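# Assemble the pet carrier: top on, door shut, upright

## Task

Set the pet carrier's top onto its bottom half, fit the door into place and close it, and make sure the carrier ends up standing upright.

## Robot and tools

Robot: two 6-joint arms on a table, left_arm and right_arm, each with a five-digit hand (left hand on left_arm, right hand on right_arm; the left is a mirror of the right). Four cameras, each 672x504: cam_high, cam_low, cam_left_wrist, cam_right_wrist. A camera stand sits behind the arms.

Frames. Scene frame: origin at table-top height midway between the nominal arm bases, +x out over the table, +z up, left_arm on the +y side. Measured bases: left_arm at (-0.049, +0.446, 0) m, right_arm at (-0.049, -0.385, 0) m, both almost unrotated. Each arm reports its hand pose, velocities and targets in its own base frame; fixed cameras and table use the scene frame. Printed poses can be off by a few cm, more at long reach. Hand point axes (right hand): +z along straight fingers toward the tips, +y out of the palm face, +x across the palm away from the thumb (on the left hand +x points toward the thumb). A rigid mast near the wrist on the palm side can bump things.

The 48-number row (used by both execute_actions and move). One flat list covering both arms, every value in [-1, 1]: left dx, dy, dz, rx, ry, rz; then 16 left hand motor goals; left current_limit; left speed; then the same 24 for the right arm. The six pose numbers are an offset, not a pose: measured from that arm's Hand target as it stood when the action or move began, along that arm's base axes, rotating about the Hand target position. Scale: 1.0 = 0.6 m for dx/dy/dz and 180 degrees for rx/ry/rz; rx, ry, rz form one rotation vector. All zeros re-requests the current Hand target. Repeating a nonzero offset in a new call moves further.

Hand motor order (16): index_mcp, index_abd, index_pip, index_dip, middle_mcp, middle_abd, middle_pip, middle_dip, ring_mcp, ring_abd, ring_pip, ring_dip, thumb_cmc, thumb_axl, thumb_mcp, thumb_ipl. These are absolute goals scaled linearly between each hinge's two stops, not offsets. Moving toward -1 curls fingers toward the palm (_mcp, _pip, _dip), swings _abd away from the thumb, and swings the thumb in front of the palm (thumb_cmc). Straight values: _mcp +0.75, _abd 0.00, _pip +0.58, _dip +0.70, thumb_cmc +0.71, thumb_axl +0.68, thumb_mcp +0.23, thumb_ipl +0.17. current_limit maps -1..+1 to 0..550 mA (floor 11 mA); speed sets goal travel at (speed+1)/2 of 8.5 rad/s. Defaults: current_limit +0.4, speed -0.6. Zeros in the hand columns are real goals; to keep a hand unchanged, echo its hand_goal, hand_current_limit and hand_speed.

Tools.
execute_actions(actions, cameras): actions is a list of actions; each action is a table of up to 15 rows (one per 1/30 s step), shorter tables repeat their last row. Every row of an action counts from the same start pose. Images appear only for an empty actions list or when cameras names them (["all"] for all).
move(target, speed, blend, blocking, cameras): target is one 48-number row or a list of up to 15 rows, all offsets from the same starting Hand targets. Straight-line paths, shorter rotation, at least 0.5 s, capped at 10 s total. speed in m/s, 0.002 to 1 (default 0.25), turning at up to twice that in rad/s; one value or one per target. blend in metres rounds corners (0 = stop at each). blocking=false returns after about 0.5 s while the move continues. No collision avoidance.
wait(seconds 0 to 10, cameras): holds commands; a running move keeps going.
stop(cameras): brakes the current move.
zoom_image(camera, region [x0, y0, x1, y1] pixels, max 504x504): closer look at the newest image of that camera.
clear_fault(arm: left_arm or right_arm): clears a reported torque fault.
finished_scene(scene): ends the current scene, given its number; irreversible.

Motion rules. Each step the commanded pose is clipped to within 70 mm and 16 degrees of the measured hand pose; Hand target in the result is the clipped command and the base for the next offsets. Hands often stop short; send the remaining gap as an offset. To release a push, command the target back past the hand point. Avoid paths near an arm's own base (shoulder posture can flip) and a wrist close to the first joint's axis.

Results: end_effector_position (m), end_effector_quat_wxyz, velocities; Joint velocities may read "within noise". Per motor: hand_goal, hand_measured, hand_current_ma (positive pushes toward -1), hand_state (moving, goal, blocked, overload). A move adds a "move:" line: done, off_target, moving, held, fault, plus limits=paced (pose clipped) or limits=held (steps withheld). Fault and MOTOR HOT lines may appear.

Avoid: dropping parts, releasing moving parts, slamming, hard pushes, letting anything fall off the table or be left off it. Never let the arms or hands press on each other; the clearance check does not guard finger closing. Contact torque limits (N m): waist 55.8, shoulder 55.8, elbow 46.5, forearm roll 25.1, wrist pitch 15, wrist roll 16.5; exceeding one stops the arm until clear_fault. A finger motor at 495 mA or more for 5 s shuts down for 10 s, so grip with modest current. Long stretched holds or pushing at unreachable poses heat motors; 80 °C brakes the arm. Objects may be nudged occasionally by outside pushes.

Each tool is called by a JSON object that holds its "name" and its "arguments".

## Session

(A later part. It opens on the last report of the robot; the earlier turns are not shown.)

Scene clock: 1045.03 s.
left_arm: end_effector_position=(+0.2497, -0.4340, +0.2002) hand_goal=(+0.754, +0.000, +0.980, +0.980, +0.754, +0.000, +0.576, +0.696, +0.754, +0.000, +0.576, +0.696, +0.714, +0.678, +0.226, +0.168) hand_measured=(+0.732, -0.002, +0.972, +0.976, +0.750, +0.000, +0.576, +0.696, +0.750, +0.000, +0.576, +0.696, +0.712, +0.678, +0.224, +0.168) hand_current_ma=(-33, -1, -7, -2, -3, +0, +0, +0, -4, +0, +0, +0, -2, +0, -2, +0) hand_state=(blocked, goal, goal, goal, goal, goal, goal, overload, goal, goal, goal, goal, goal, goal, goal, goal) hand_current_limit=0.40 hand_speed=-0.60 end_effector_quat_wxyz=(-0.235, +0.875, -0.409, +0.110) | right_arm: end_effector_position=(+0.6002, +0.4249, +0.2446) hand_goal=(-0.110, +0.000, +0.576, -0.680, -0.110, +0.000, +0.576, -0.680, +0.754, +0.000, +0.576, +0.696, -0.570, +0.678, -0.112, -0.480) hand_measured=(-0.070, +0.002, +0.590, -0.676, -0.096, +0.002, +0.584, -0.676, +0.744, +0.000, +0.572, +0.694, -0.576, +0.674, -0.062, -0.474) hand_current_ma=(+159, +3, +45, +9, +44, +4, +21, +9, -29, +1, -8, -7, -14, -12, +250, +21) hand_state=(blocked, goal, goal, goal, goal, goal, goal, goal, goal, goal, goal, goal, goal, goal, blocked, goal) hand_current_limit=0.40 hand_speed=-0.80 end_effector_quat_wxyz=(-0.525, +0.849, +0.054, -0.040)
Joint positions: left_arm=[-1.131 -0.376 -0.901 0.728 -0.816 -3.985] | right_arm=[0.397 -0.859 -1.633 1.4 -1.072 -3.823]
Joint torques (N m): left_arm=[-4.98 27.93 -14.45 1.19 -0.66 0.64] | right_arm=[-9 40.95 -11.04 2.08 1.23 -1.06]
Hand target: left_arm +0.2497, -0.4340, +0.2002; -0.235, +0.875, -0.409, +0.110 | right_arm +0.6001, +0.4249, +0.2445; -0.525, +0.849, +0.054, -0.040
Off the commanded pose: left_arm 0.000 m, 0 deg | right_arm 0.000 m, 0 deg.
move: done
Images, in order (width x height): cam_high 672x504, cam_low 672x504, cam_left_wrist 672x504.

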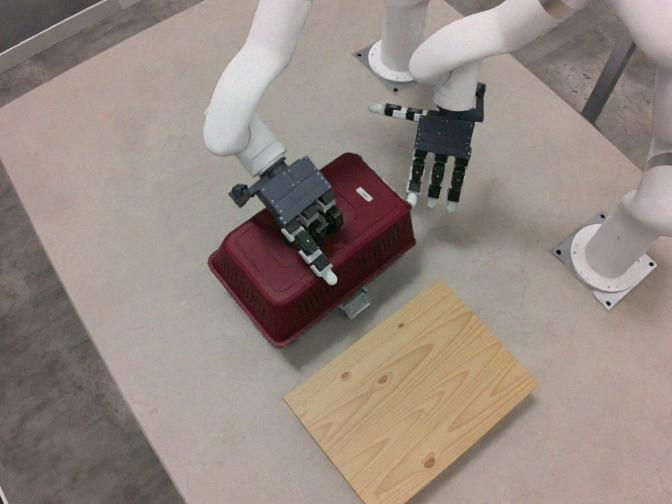

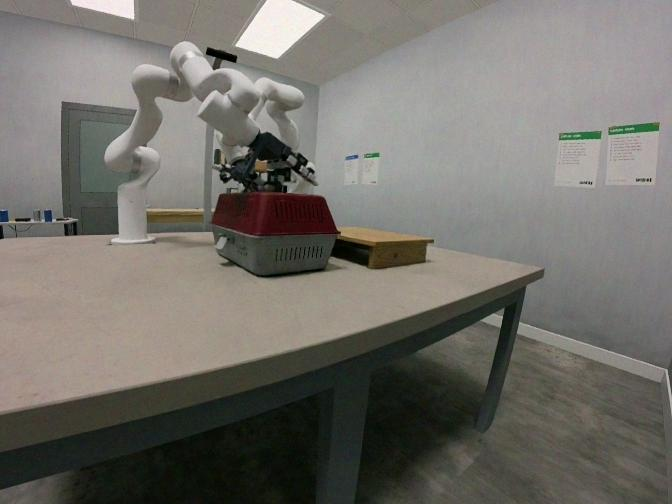

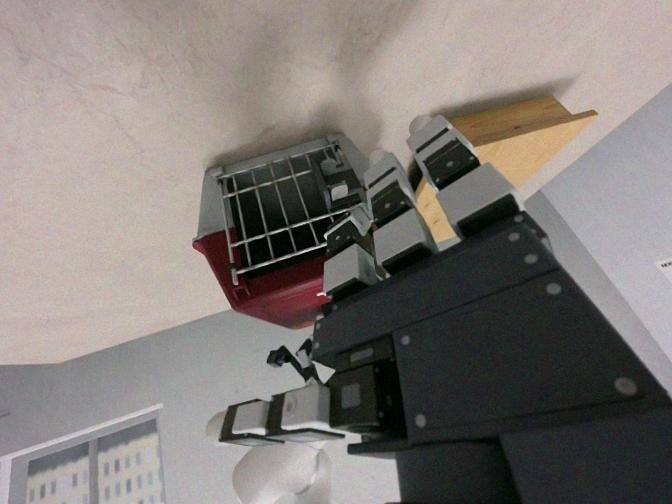

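{"name": "move", "arguments": {"target": [[0,0,0,0,0,0, 0.753,0,0.98,0.98, 0.754,0,0.576,0.696, 0.754,0,0.576,0.696, 0.714,0.678,0.226,0.168, 0.4,-0.6, 0,0,0.01,0,0,0, -0.11,0,0.576,-0.68, -0.11,0,0.576,-0.68, 0.753,0,0.576,0.696, -0.571,0.678,-0.112,-0.481, 0.4,-0.8],[0.01,0,0,0,0,0, 0.753,0,0.98,0.98, 0.754,0,0.576,0.696, 0.754,0,0.576,0.696, 0.714,0.678,0.226,0.168, 0.4,-0.6, 0.0,0,0.01,0,0,0, -0.11,0,0.576,-0.68, -0.11,0,0.576,-0.68, 0.753,0,0.576,0.696, -0.571,0.678,-0.112,-0.481, 0.4,-0.8]], "cameras": ["cam_high","cam_low","cam_left_wrist"], "speed": 0.02}}

{"name": "zoom_image", "arguments": {"camera": "cam_left_wrist", "region": [190, 220, 290, 320]}}

{"name": "zoom_image", "arguments": {"camera": "cam_left_wrist", "region": [180, 120, 400, 340]}}

{"name": "zoom_image", "arguments": {"camera": "cam_high", "region": [350, 140, 430, 220]}}

Scene clock: 1055.83 s.
left_arm: end_effector_position=(+0.2557, -0.4340, +0.2002) hand_goal=(+0.754, +0.000, +0.980, +0.980, +0.754, +0.000, +0.576, +0.696, +0.754, +0.000, +0.576, +0.696, +0.714, +0.678, +0.226, +0.168) hand_measured=(+0.720, -0.010, +0.970, +0.976, +0.750, +0.000, +0.576, +0.696, +0.750, +0.000, +0.576, +0.696, +0.712, +0.678, +0.224, +0.168) hand_current_ma=(-65, -9, -10, -2, -3, +0, +0, +0, -4, +0, +0, +0, -2, +0, -2, +0) hand_state=(blocked, goal, goal, goal, goal, goal, goal, overload, goal, goal, goal, goal, goal, goal, goal, goal) hand_current_limit=0.40 hand_speed=-0.60 end_effector_quat_wxyz=(-0.235, +0.875, -0.409, +0.110) | right_arm: end_effector_position=(+0.6002, +0.4249, +0.2506) hand_goal=(-0.110, +0.000, +0.576, -0.680, -0.110, +0.000, +0.576, -0.680, +0.754, +0.000, +0.576, +0.696, -0.570, +0.678, -0.112, -0.480) hand_measured=(-0.070, -0.004, +0.590, -0.672, -0.098, +0.000, +0.584, -0.672, +0.744, +0.000, +0.572, +0.694, -0.576, +0.674, -0.062, -0.466) hand_current_ma=(+157, -9, +45, +26, +37, +1, +25, +24, -29, +1, -8, -7, -14, -12, +250, +65) hand_state=(blocked, goal, goal, goal, goal, goal, goal, goal, goal, goal, goal, goal, goal, goal, blocked, goal) hand_current_limit=0.40 hand_speed=-0.80 end_effector_quat_wxyz=(-0.525, +0.849, +0.054, -0.040)
Joint positions: left_arm=[-1.12 -0.381 -0.908 0.732 -0.814 -3.977] | right_arm=[0.397 -0.852 -1.635 1.395 -1.074 -3.812]
Joint torques (N m): left_arm=[6.08 15.48 -20.99 2.68 1.75 1.47] | right_arm=[12.89 77.85 -23.44 -0.72 -2.91 1.21]
Hand target: left_arm +0.2557, -0.4340, +0.2002; -0.235, +0.875, -0.409, +0.110 | right_arm +0.6001, +0.4249, +0.2505; -0.525, +0.849, +0.054, -0.040
Off the commanded pose: left_arm 0.000 m, 0 deg | right_arm 0.000 m, 0 deg.
move: done
Images, in order (width x height): cam_high 672x504, cam_low 672x504, cam_left_wrist 672x504.

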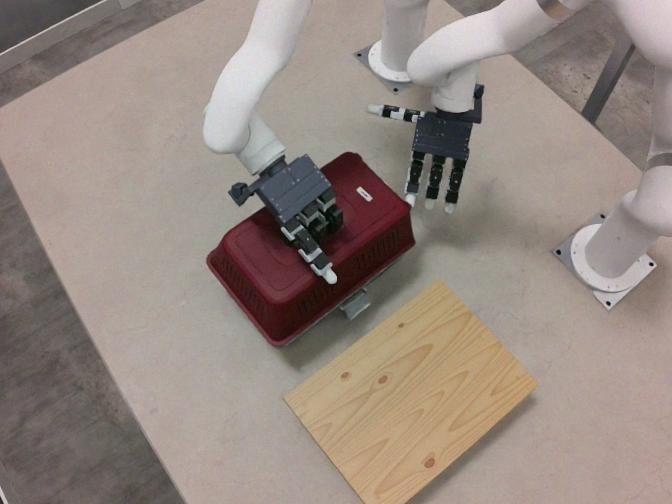

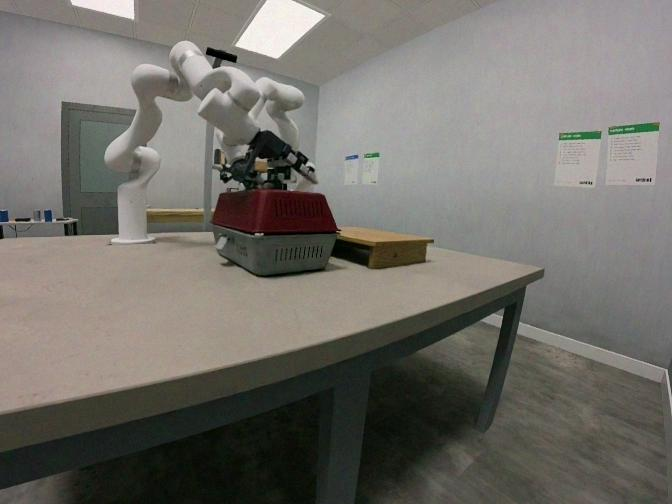

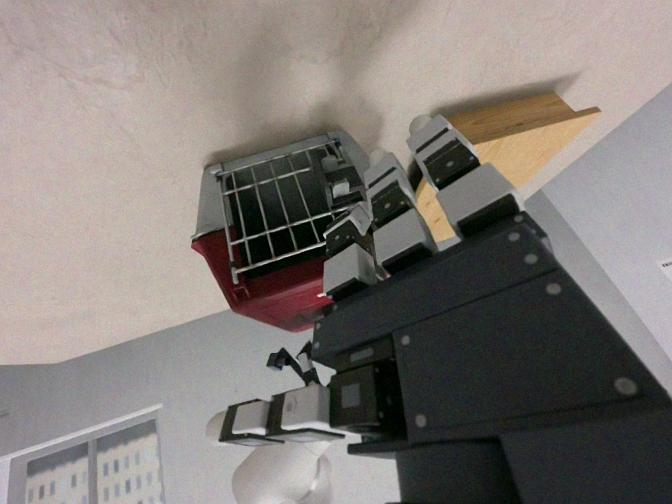

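Scaled by 5.040 from the camera's 672x504 image, which has a finer 960x720 frame.

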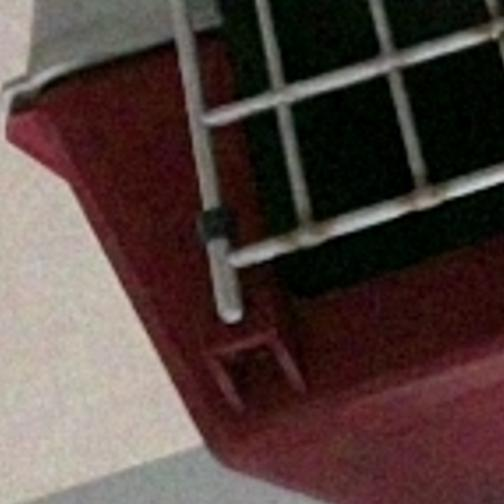

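Scaled by 2.291 from the camera's 672x504 image, which has a finer 960x720 frame.

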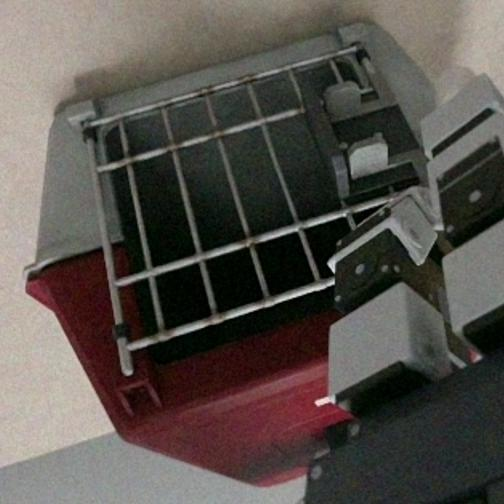

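Scaled by 6.300 from the camera's 672x504 image, which has a finer 960x720 frame.

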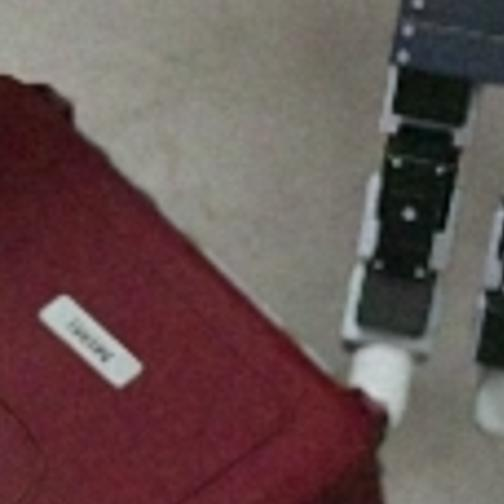

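{"name": "move", "arguments": {"target": [[0,0,0,0,0,0, 0.753,0,0.98,0.98, 0.754,0,0.576,0.696, 0.754,0,0.576,0.696, 0.714,0.678,0.226,0.168, 0.4,-0.6, 0,-0.004,0,0,0,0, -0.11,0,0.576,-0.68, -0.11,0,0.576,-0.68, 0.753,0,0.576,0.696, -0.571,0.678,-0.112,-0.481, 0.4,-0.8],[0,0,0,0,0,0, 0.753,0,0.98,0.98, 0.754,0,0.576,0.696, 0.754,0,0.576,0.696, 0.714,0.678,0.226,0.168, 0.4,-0.6, 0.0,-0.004,-0.01,0,0,0, -0.11,0,0.576,-0.68, -0.11,0,0.576,-0.68, 0.753,0,0.576,0.696, -0.571,0.678,-0.112,-0.481, 0.4,-0.8]], "cameras": ["cam_high","cam_low","cam_left_wrist"], "speed": 0.02}}

{"name": "zoom_image", "arguments": {"camera": "cam_left_wrist", "region": [190, 220, 290, 320]}}

{"name": "zoom_image", "arguments": {"camera": "cam_low", "region": [205, 195, 355, 285]}}

{"name": "zoom_image", "arguments": {"camera": "cam_high", "region": [350, 140, 430, 220]}}

Scene clock: 1066.93 s.
left_arm: end_effector_position=(+0.2557, -0.4340, +0.2002) hand_goal=(+0.754, +0.000, +0.980, +0.980, +0.754, +0.000, +0.576, +0.696, +0.754, +0.000, +0.576, +0.696, +0.714, +0.678, +0.226, +0.168) hand_measured=(+0.718, -0.010, +0.970, +0.976, +0.750, +0.000, +0.576, +0.696, +0.750, +0.000, +0.576, +0.696, +0.712, +0.678, +0.224, +0.168) hand_current_ma=(-71, -8, -11, -2, -3, +0, +0, +0, -4, +0, +0, +0, -2, +0, -2, +0) hand_state=(blocked, goal, goal, goal, goal, goal, goal, overload, goal, goal, goal, goal, goal, goal, goal, goal) hand_current_limit=0.40 hand_speed=-0.60 end_effector_quat_wxyz=(-0.235, +0.875, -0.409, +0.110) | right_arm: end_effector_position=(+0.6001, +0.4225, +0.2446) hand_goal=(-0.110, +0.000, +0.576, -0.680, -0.110, +0.000, +0.576, -0.680, +0.754, +0.000, +0.576, +0.696, -0.570, +0.678, -0.112, -0.480) hand_measured=(-0.068, +0.002, +0.590, -0.676, -0.100, -0.002, +0.582, -0.676, +0.744, +0.000, +0.572, +0.694, -0.576, +0.674, -0.064, -0.476) hand_current_ma=(+164, +2, +47, +9, +33, -5, +17, +9, -29, +1, -8, -7, -14, -14, +249, +14) hand_state=(blocked, goal, goal, goal, goal, goal, goal, goal, goal, goal, goal, goal, goal, goal, blocked, goal) hand_current_limit=0.40 hand_speed=-0.80 end_effector_quat_wxyz=(-0.525, +0.849, +0.054, -0.040)
Joint positions: left_arm=[-1.12 -0.381 -0.908 0.732 -0.814 -3.977] | right_arm=[0.394 -0.857 -1.629 1.399 -1.074 -3.825]
Joint torques (N m): left_arm=[7.5 15.81 -20.21 1.92 1.34 1.4] | right_arm=[-11.01 39.12 -11.02 2.15 1.25 -1.16]
Hand target: left_arm +0.2557, -0.4340, +0.2002; -0.235, +0.875, -0.409, +0.110 | right_arm +0.6001, +0.4225, +0.2445; -0.525, +0.849, +0.054, -0.040
Off the commanded pose: left_arm 0.000 m, 0 deg | right_arm 0.000 m, 0 deg.
move: done
Images, in order (width x height): cam_high 672x504, cam_low 672x504, cam_left_wrist 672x504.

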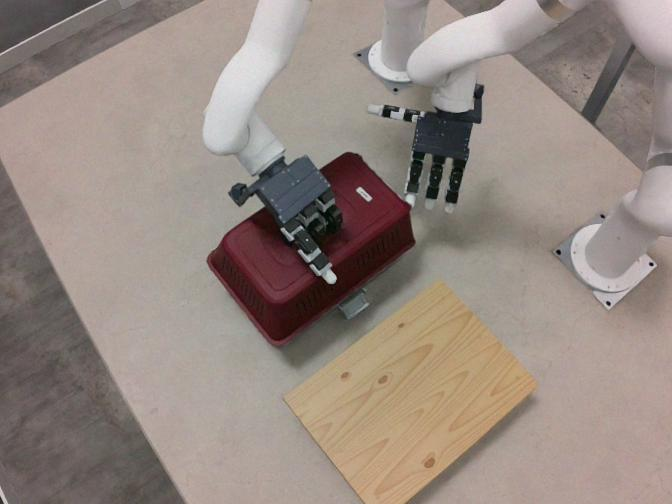

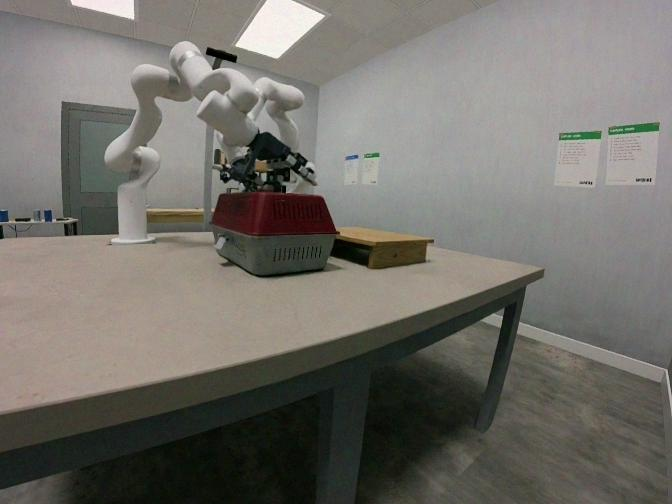

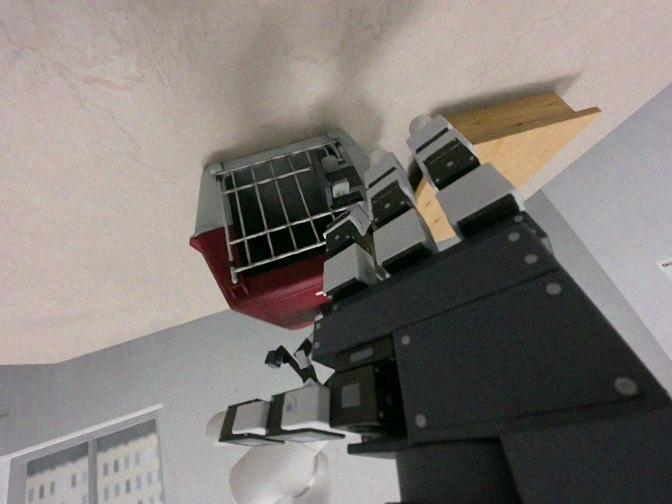

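Scaled by 5.040 from the camera's 672x504 image, which has a finer 960x720 frame.

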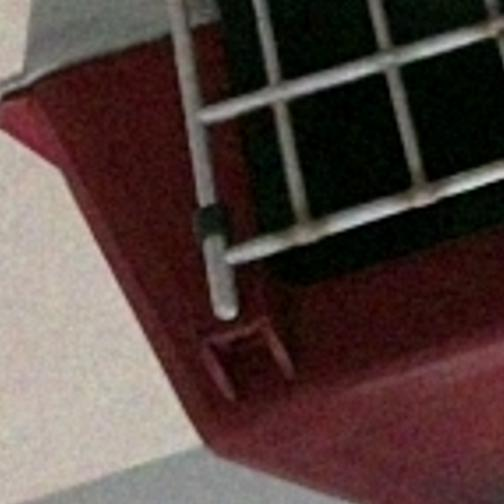

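Scaled by 3.360 from the camera's 672x504 image, which has a finer 960x720 frame.

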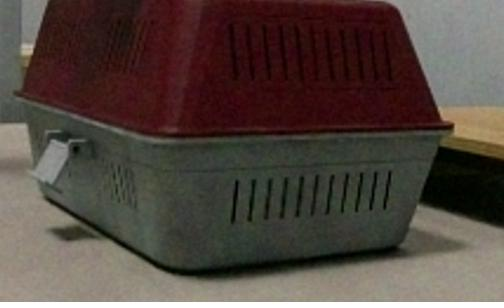

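Scaled by 6.300 from the camera's 672x504 image, which has a finer 960x720 frame.

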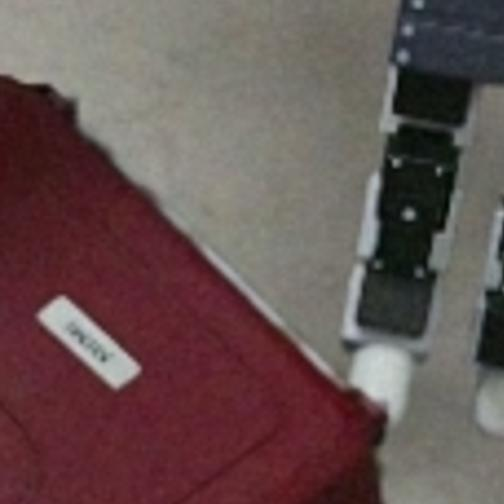

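{"name": "zoom_image", "arguments": {"camera": "cam_low", "region": [205, 205, 285, 265]}}

{"name": "zoom_image", "arguments": {"camera": "cam_low", "region": [275, 205, 355, 265]}}

{"name": "zoom_image", "arguments": {"camera": "cam_left_wrist", "region": [210, 250, 260, 300]}}

{"name": "zoom_image", "arguments": {"camera": "cam_high", "region": [200, 180, 430, 360]}}

Scaled by 6.300 from the camera's 672x504 image, which has a finer 960x720 frame.

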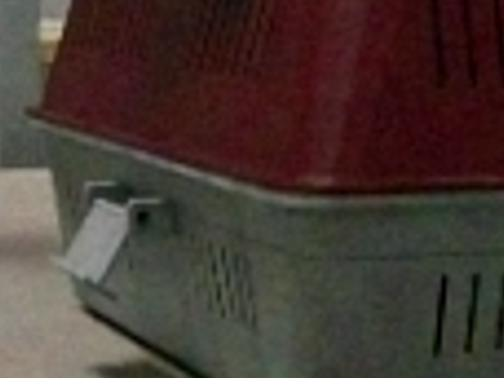

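Scaled by 6.300 from the camera's 672x504 image, which has a finer 960x720 frame.

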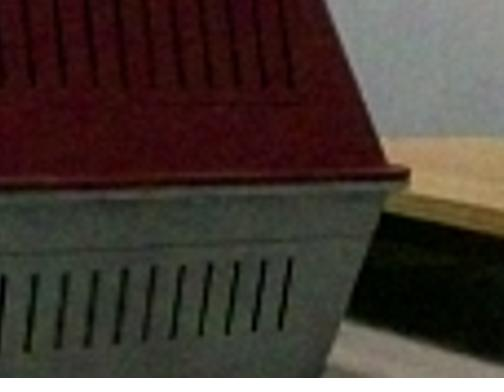

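Scaled by 10.080 from the camera's 672x504 image, which has a finer 960x720 frame.

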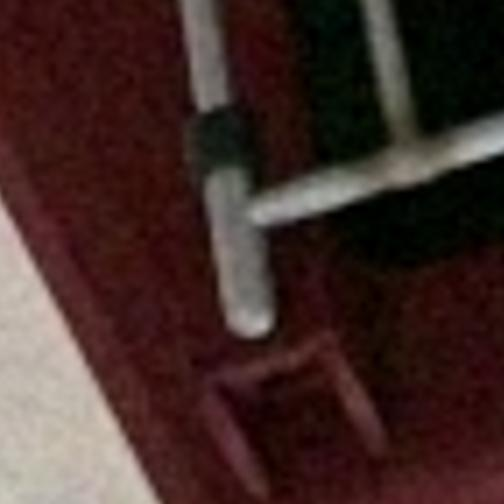

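Scaled by 2.191 from the camera's 672x504 image, which has a finer 960x720 frame.

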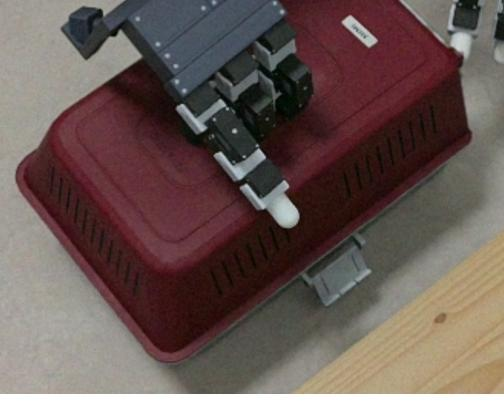

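{"name": "move", "arguments": {"target": [[-0.035,0,0,0,0,0, 0.753,0,0.98,0.98, 0.754,0,0.576,0.696, 0.754,0,0.576,0.696, 0.714,0.678,0.226,0.168, 0.4,-0.6, 0,0,0.0,0,0,0, -0.11,0,0.576,-0.68, -0.11,0,0.576,-0.68, 0.753,0,0.576,0.696, -0.571,0.678,-0.112,-0.481, 0.4,-0.8],[-0.035,-0.09,0,0,0,0, 0.753,0,0.98,0.98, 0.754,0,0.576,0.696, 0.754,0,0.576,0.696, 0.714,0.678,0.226,0.168, 0.4,-0.6, 0,0,0.022,0,0,0, -0.11,0,0.576,-0.68, -0.11,0,0.576,-0.68, 0.753,0,0.576,0.696, -0.571,0.678,-0.112,-0.481, 0.4,-0.8]], "cameras": ["cam_high","cam_low","cam_left_wrist"], "speed": 0.04}}

{"name": "zoom_image", "arguments": {"camera": "cam_left_wrist", "region": [200, 130, 400, 330]}}

{"name": "zoom_image", "arguments": {"camera": "cam_high", "region": [350, 130, 450, 230]}}

Scene clock: 1082.67 s.
left_arm: end_effector_position=(+0.2347, -0.4880, +0.2002) hand_goal=(+0.754, +0.000, +0.980, +0.980, +0.754, +0.000, +0.576, +0.696, +0.754, +0.000, +0.576, +0.696, +0.714, +0.678, +0.226, +0.168) hand_measured=(+0.732, -0.004, +0.972, +0.976, +0.750, +0.000, +0.576, +0.696, +0.750, +0.000, +0.576, +0.696, +0.712, +0.678, +0.224, +0.168) hand_current_ma=(-34, -2, -7, -2, -3, +0, +0, +0, -4, +0, +0, +0, -2, +0, -2, +0) hand_state=(blocked, goal, goal, goal, goal, goal, goal, overload, goal, goal, goal, goal, goal, goal, goal, goal) hand_current_limit=0.40 hand_speed=-0.60 end_effector_quat_wxyz=(-0.235, +0.875, -0.409, +0.110) | right_arm: end_effector_position=(+0.6001, +0.4225, +0.2577) hand_goal=(-0.110, +0.000, +0.576, -0.680, -0.110, +0.000, +0.576, -0.680, +0.754, +0.000, +0.576, +0.696, -0.570, +0.678, -0.112, -0.480) hand_measured=(-0.068, +0.000, +0.590, -0.674, -0.096, -0.002, +0.586, -0.670, +0.744, +0.000, +0.572, +0.694, -0.576, +0.674, -0.064, -0.466) hand_current_ma=(+163, -1, +47, +14, +48, -3, +31, +33, -29, +1, -8, -7, -14, -14, +247, +66) hand_state=(blocked, goal, goal, goal, goal, goal, goal, goal, goal, goal, goal, goal, goal, goal, blocked, goal) hand_current_limit=0.40 hand_speed=-0.80 end_effector_quat_wxyz=(-0.525, +0.849, +0.054, -0.040)
Joint positions: left_arm=[-1.2 -0.466 -1.032 0.669 -0.87 -3.986] | right_arm=[0.394 -0.841 -1.634 1.388 -1.078 -3.802]
Joint torques (N m): left_arm=[-9.33 17.85 -21.24 -0.74 -2.81 1.44] | right_arm=[11.87 75.59 -24.26 -0.34 -2.63 1.35]
Hand target: left_arm +0.2347, -0.4880, +0.2002; -0.235, +0.875, -0.409, +0.110 | right_arm +0.6001, +0.4225, +0.2577; -0.525, +0.849, +0.054, -0.040
Off the commanded pose: left_arm 0.000 m, 0 deg | right_arm 0.000 m, 0 deg.
move: done
Images, in order (width x height): cam_high 672x504, cam_low 672x504, cam_left_wrist 672x504.

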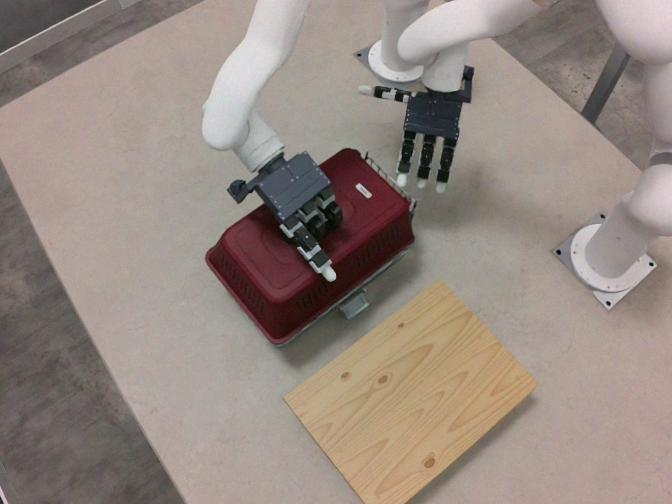

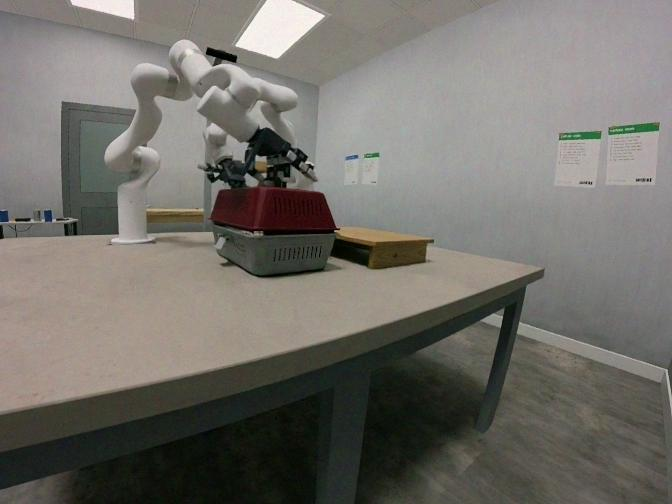

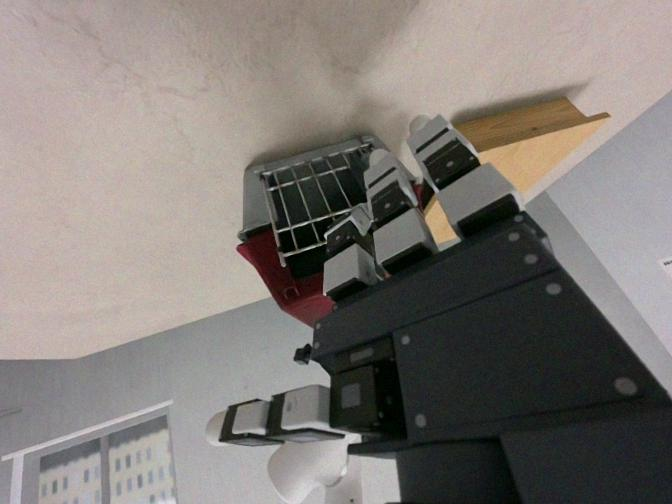

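Scaled by 2.520 from the camera's 672x504 image, which has a finer 960x720 frame.

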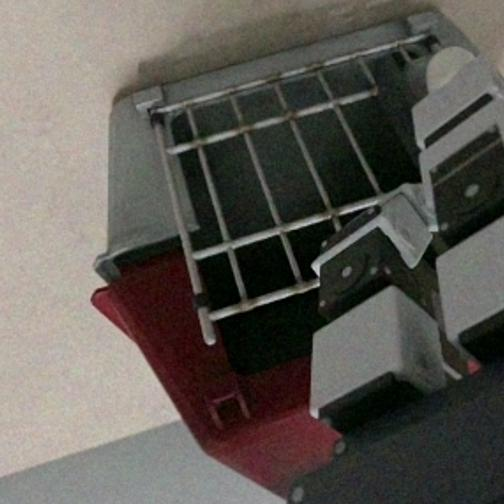

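Scaled by 5.040 from the camera's 672x504 image, which has a finer 960x720 frame.

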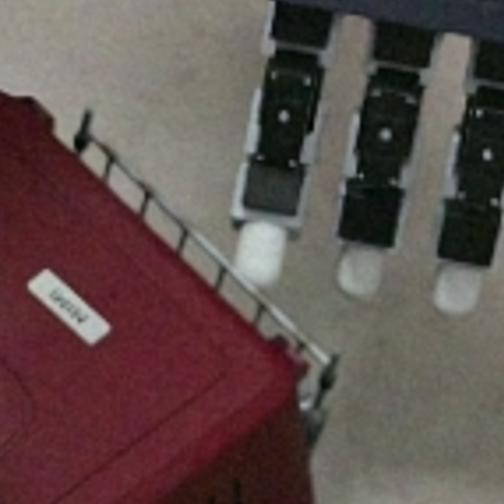

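{"name": "move", "arguments": {"target": [0.035,0,0,0,0,0, 0.753,0,0.98,0.98, 0.754,0,0.576,0.696, 0.754,0,0.576,0.696, 0.714,0.678,0.226,0.168, 0.4,-0.6, 0,0,0.0,0,0,0, -0.11,0,0.576,-0.68, -0.11,0,0.576,-0.68, 0.753,0,0.576,0.696, -0.571,0.678,-0.112,-0.481, 0.4,-0.8], "cameras": ["cam_high","cam_left_wrist"], "speed": 0.04}}

{"name": "zoom_image", "arguments": {"camera": "cam_left_wrist", "region": [200, 130, 400, 330]}}

{"name": "zoom_image", "arguments": {"camera": "cam_high", "region": [350, 130, 450, 230]}}

Scene clock: 1088.20 s.
left_arm: end_effector_position=(+0.2557, -0.4880, +0.2002) hand_goal=(+0.754, +0.000, +0.980, +0.980, +0.754, +0.000, +0.576, +0.696, +0.754, +0.000, +0.576, +0.696, +0.714, +0.678, +0.226, +0.168) hand_measured=(+0.734, -0.004, +0.972, +0.976, +0.750, +0.000, +0.576, +0.696, +0.750, +0.000, +0.576, +0.696, +0.710, +0.678, +0.224, +0.168) hand_current_ma=(-32, -2, -7, -2, -3, +0, +0, +0, -4, +0, +0, +0, -2, +0, -2, +0) hand_state=(blocked, goal, goal, goal, goal, goal, goal, overload, goal, goal, goal, goal, goal, goal, goal, goal) hand_current_limit=0.40 hand_speed=-0.60 end_effector_quat_wxyz=(-0.235, +0.875, -0.409, +0.110) | right_arm: end_effector_position=(+0.6001, +0.4225, +0.2577) hand_goal=(-0.110, +0.000, +0.576, -0.680, -0.110, +0.000, +0.576, -0.680, +0.754, +0.000, +0.576, +0.696, -0.570, +0.678, -0.112, -0.480) hand_measured=(-0.068, +0.000, +0.590, -0.674, -0.096, -0.002, +0.586, -0.670, +0.744, +0.000, +0.572, +0.694, -0.576, +0.674, -0.064, -0.466) hand_current_ma=(+163, -1, +47, +14, +48, -3, +31, +33, -29, +1, -8, -7, -14, -14, +247, +66) hand_state=(blocked, goal, goal, goal, goal, goal, goal, goal, goal, goal, goal, goal, goal, goal, blocked, goal) hand_current_limit=0.40 hand_speed=-0.80 end_effector_quat_wxyz=(-0.525, +0.849, +0.054, -0.040)
Joint positions: left_arm=[-1.164 -0.482 -1.056 0.683 -0.865 -3.959] | right_arm=[0.394 -0.841 -1.634 1.388 -1.078 -3.802]
Joint torques (N m): left_arm=[6.69 18.29 -20.74 2.55 1.92 1.49] | right_arm=[12.37 76.28 -24.48 -0.17 -2.59 1.1]
Hand target: left_arm +0.2557, -0.4880, +0.2002; -0.235, +0.875, -0.409, +0.110 | right_arm +0.6001, +0.4225, +0.2577; -0.525, +0.849, +0.054, -0.040
Off the commanded pose: left_arm 0.000 m, 0 deg | right_arm 0.000 m, 0 deg.
move: done
Images, in order (width x height): cam_high 672x504, cam_left_wrist 672x504.

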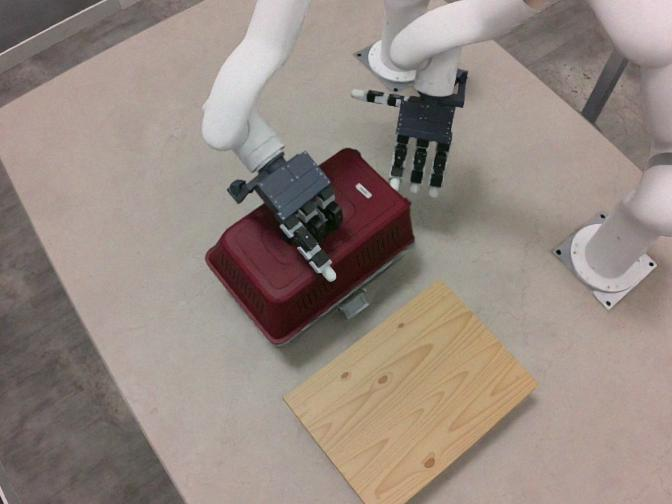

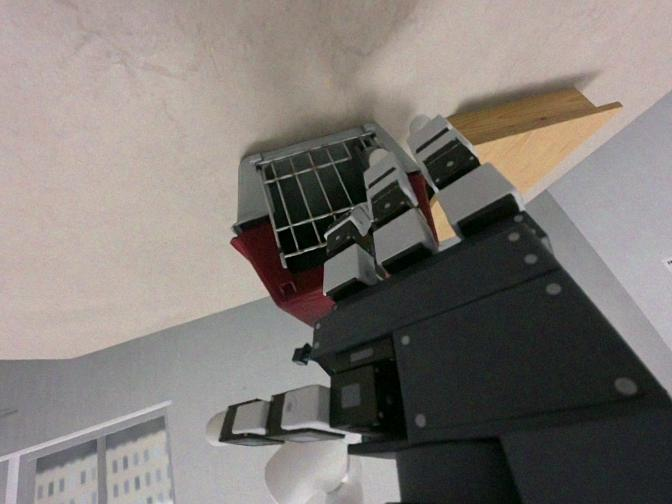

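Scaled by 2.520 from the camera's 672x504 image, which has a finer 960x720 frame.

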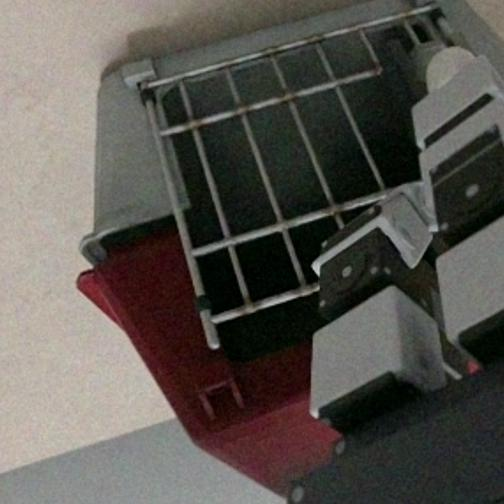

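Scaled by 5.040 from the camera's 672x504 image, which has a finer 960x720 frame.

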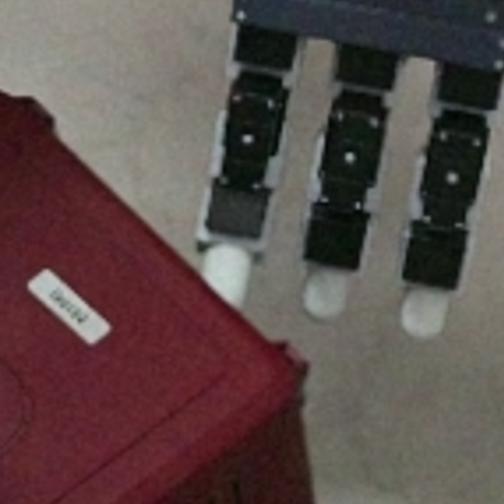

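{"name": "move", "arguments": {"target": [0.012,0,0,0,0,0, 0.753,0,0.98,0.98, 0.754,0,0.576,0.696, 0.754,0,0.576,0.696, 0.714,0.678,0.226,0.168, 0.4,-0.6, 0,0,0.0,0,0,0, -0.11,0,0.576,-0.68, -0.11,0,0.576,-0.68, 0.753,0,0.576,0.696, -0.571,0.678,-0.112,-0.481, 0.4,-0.8], "cameras": ["cam_high","cam_left_wrist"], "speed": 0.04}}

{"name": "zoom_image", "arguments": {"camera": "cam_left_wrist", "region": [220, 230, 320, 330]}}

{"name": "zoom_image", "arguments": {"camera": "cam_high", "region": [350, 130, 450, 230]}}

Scene clock: 1092.50 s.
left_arm: end_effector_position=(+0.2629, -0.4880, +0.2002) hand_goal=(+0.754, +0.000, +0.980, +0.980, +0.754, +0.000, +0.576, +0.696, +0.754, +0.000, +0.576, +0.696, +0.714, +0.678, +0.226, +0.168) hand_measured=(+0.734, -0.004, +0.972, +0.976, +0.750, +0.000, +0.576, +0.696, +0.750, +0.000, +0.576, +0.696, +0.710, +0.678, +0.224, +0.168) hand_current_ma=(-31, -2, -7, -2, -3, +0, +0, +0, -4, +0, +0, +0, -2, +0, -2, +0) hand_state=(blocked, goal, goal, goal, goal, goal, goal, overload, goal, goal, goal, goal, goal, goal, goal, goal) hand_current_limit=0.40 hand_speed=-0.60 end_effector_quat_wxyz=(-0.235, +0.875, -0.409, +0.110) | right_arm: end_effector_position=(+0.6001, +0.4225, +0.2577) hand_goal=(-0.110, +0.000, +0.576, -0.680, -0.110, +0.000, +0.576, -0.680, +0.754, +0.000, +0.576, +0.696, -0.570, +0.678, -0.112, -0.480) hand_measured=(-0.068, +0.000, +0.590, -0.674, -0.096, -0.002, +0.586, -0.670, +0.744, +0.000, +0.572, +0.694, -0.576, +0.674, -0.064, -0.466) hand_current_ma=(+163, -1, +47, +14, +48, -3, +31, +33, -29, +1, -8, -7, -14, -14, +247, +66) hand_state=(blocked, goal, goal, goal, goal, goal, goal, goal, goal, goal, goal, goal, goal, goal, blocked, goal) hand_current_limit=0.40 hand_speed=-0.80 end_effector_quat_wxyz=(-0.525, +0.849, +0.054, -0.040)
Joint positions: left_arm=[-1.152 -0.488 -1.065 0.687 -0.863 -3.95] | right_arm=[0.394 -0.841 -1.634 1.388 -1.078 -3.802]
Joint torques (N m): left_arm=[6.41 17.87 -20.27 2.3 2.08 1.53] | right_arm=[12.12 76.48 -24.46 -0.75 -2.63 0.84]
Hand target: left_arm +0.2629, -0.4880, +0.2002; -0.235, +0.875, -0.409, +0.110 | right_arm +0.6001, +0.4225, +0.2577; -0.525, +0.849, +0.054, -0.040
Off the commanded pose: left_arm 0.000 m, 0 deg | right_arm 0.000 m, 0 deg.
move: done
Images, in order (width x height): cam_high 672x504, cam_left_wrist 672x504.

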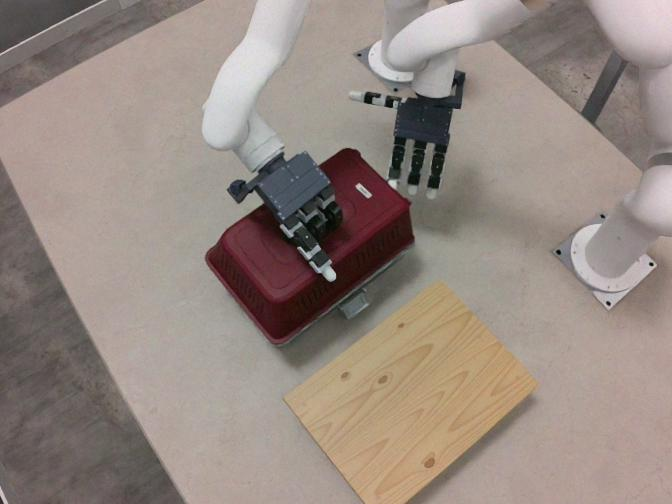

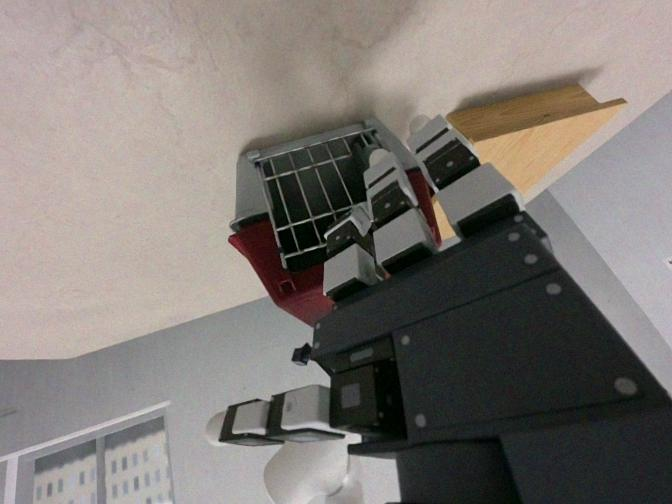

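Scaled by 5.040 from the camera's 672x504 image, which has a finer 960x720 frame.

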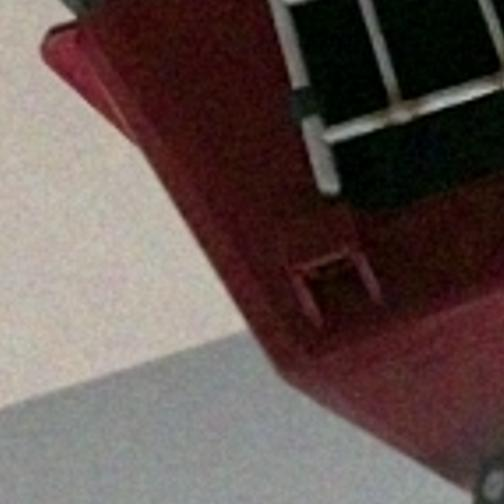

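Scaled by 5.040 from the camera's 672x504 image, which has a finer 960x720 frame.

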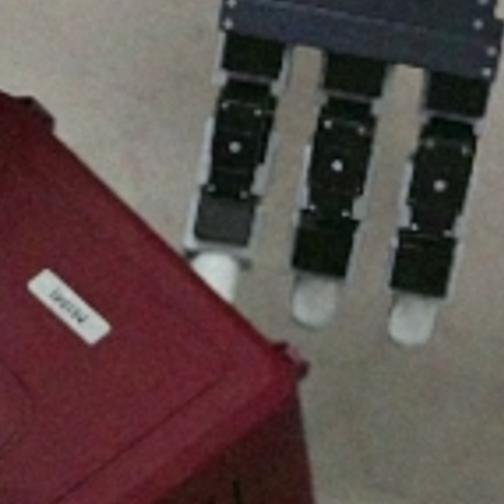

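{"name": "move", "arguments": {"target": [0.01,0,0,0,0,0, 0.753,0,0.98,0.98, 0.754,0,0.576,0.696, 0.754,0,0.576,0.696, 0.714,0.678,0.226,0.168, 0.4,-0.6, 0,0,0.0,0,0,0, -0.11,0,0.576,-0.68, -0.11,0,0.576,-0.68, 0.753,0,0.576,0.696, -0.571,0.678,-0.112,-0.481, 0.4,-0.8], "cameras": ["cam_high","cam_left_wrist"], "speed": 0.04}}

{"name": "zoom_image", "arguments": {"camera": "cam_left_wrist", "region": [220, 230, 320, 330]}}

{"name": "zoom_image", "arguments": {"camera": "cam_high", "region": [350, 130, 450, 230]}}

Scene clock: 1097.70 s.
left_arm: end_effector_position=(+0.2689, -0.4880, +0.2002) hand_goal=(+0.754, +0.000, +0.980, +0.980, +0.754, +0.000, +0.576, +0.696, +0.754, +0.000, +0.576, +0.696, +0.714, +0.678, +0.226, +0.168) hand_measured=(+0.726, -0.012, +0.970, +0.976, +0.750, +0.000, +0.576, +0.696, +0.750, +0.000, +0.576, +0.696, +0.710, +0.678, +0.224, +0.168) hand_current_ma=(-50, -10, -9, -2, -3, +0, +0, +0, -4, +0, +0, +0, -2, +0, -2, +0) hand_state=(blocked, goal, goal, goal, goal, goal, goal, overload, goal, goal, goal, goal, goal, goal, goal, goal) hand_current_limit=0.40 hand_speed=-0.60 end_effector_quat_wxyz=(-0.235, +0.875, -0.409, +0.110) | right_arm: end_effector_position=(+0.6001, +0.4225, +0.2578) hand_goal=(-0.110, +0.000, +0.576, -0.680, -0.110, +0.000, +0.576, -0.680, +0.754, +0.000, +0.576, +0.696, -0.570, +0.678, -0.112, -0.480) hand_measured=(-0.068, -0.002, +0.590, -0.672, -0.096, -0.002, +0.586, -0.670, +0.744, +0.000, +0.572, +0.694, -0.576, +0.674, -0.064, -0.466) hand_current_ma=(+163, -4, +47, +20, +44, -3, +30, +32, -29, +1, -8, -7, -14, -14, +247, +66) hand_state=(blocked, goal, goal, goal, goal, goal, goal, goal, goal, goal, goal, goal, goal, goal, blocked, goal) hand_current_limit=0.40 hand_speed=-0.80 end_effector_quat_wxyz=(-0.525, +0.849, +0.054, -0.040)
Joint positions: left_arm=[-1.141 -0.493 -1.073 0.69 -0.861 -3.942] | right_arm=[0.394 -0.841 -1.634 1.388 -1.078 -3.802]
Joint torques (N m): left_arm=[6.71 19.19 -22.19 2.25 2.02 1.5] | right_arm=[12.41 76.09 -23.25 -0.74 -2.62 0.68]
Hand target: left_arm +0.2689, -0.4880, +0.2002; -0.235, +0.875, -0.409, +0.110 | right_arm +0.6001, +0.4225, +0.2577; -0.525, +0.849, +0.054, -0.040
Off the commanded pose: left_arm 0.000 m, 0 deg | right_arm 0.000 m, 0 deg.
move: done
Images, in order (width x height): cam_high 672x504, cam_left_wrist 672x504.

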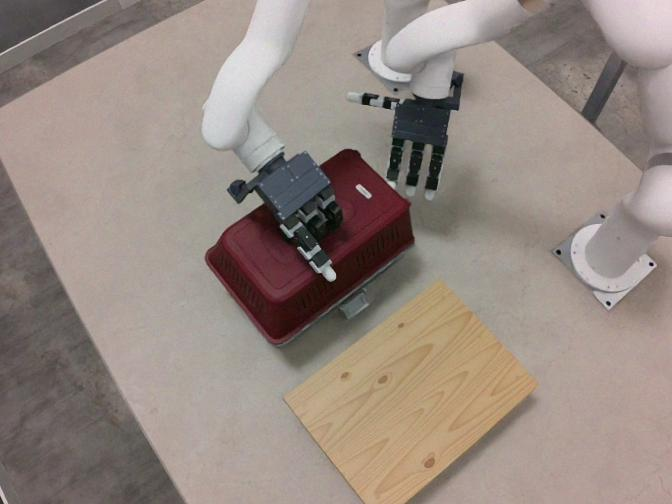

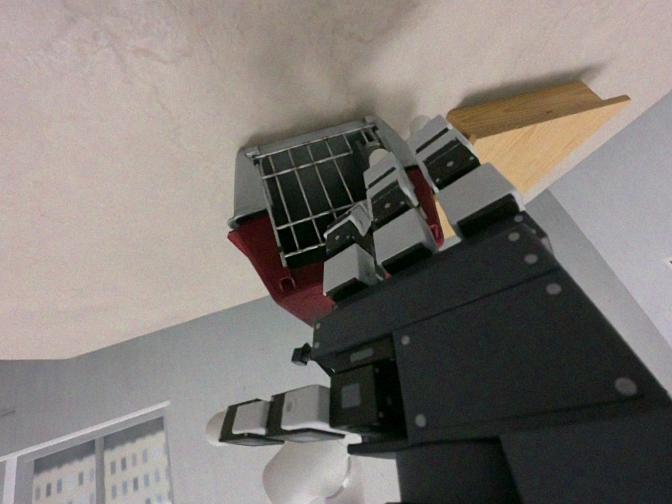

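Scaled by 5.040 from the camera's 672x504 image, which has a finer 960x720 frame.

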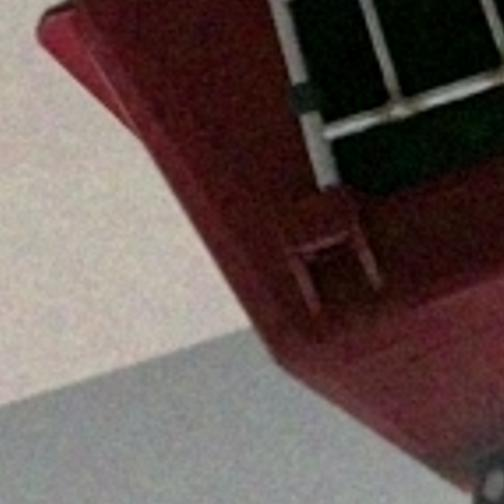

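Scaled by 5.040 from the camera's 672x504 image, which has a finer 960x720 frame.

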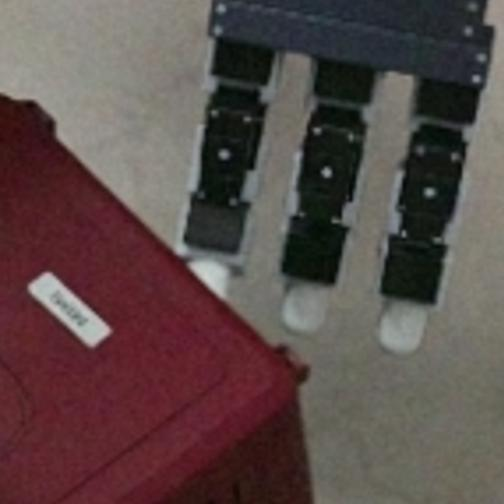

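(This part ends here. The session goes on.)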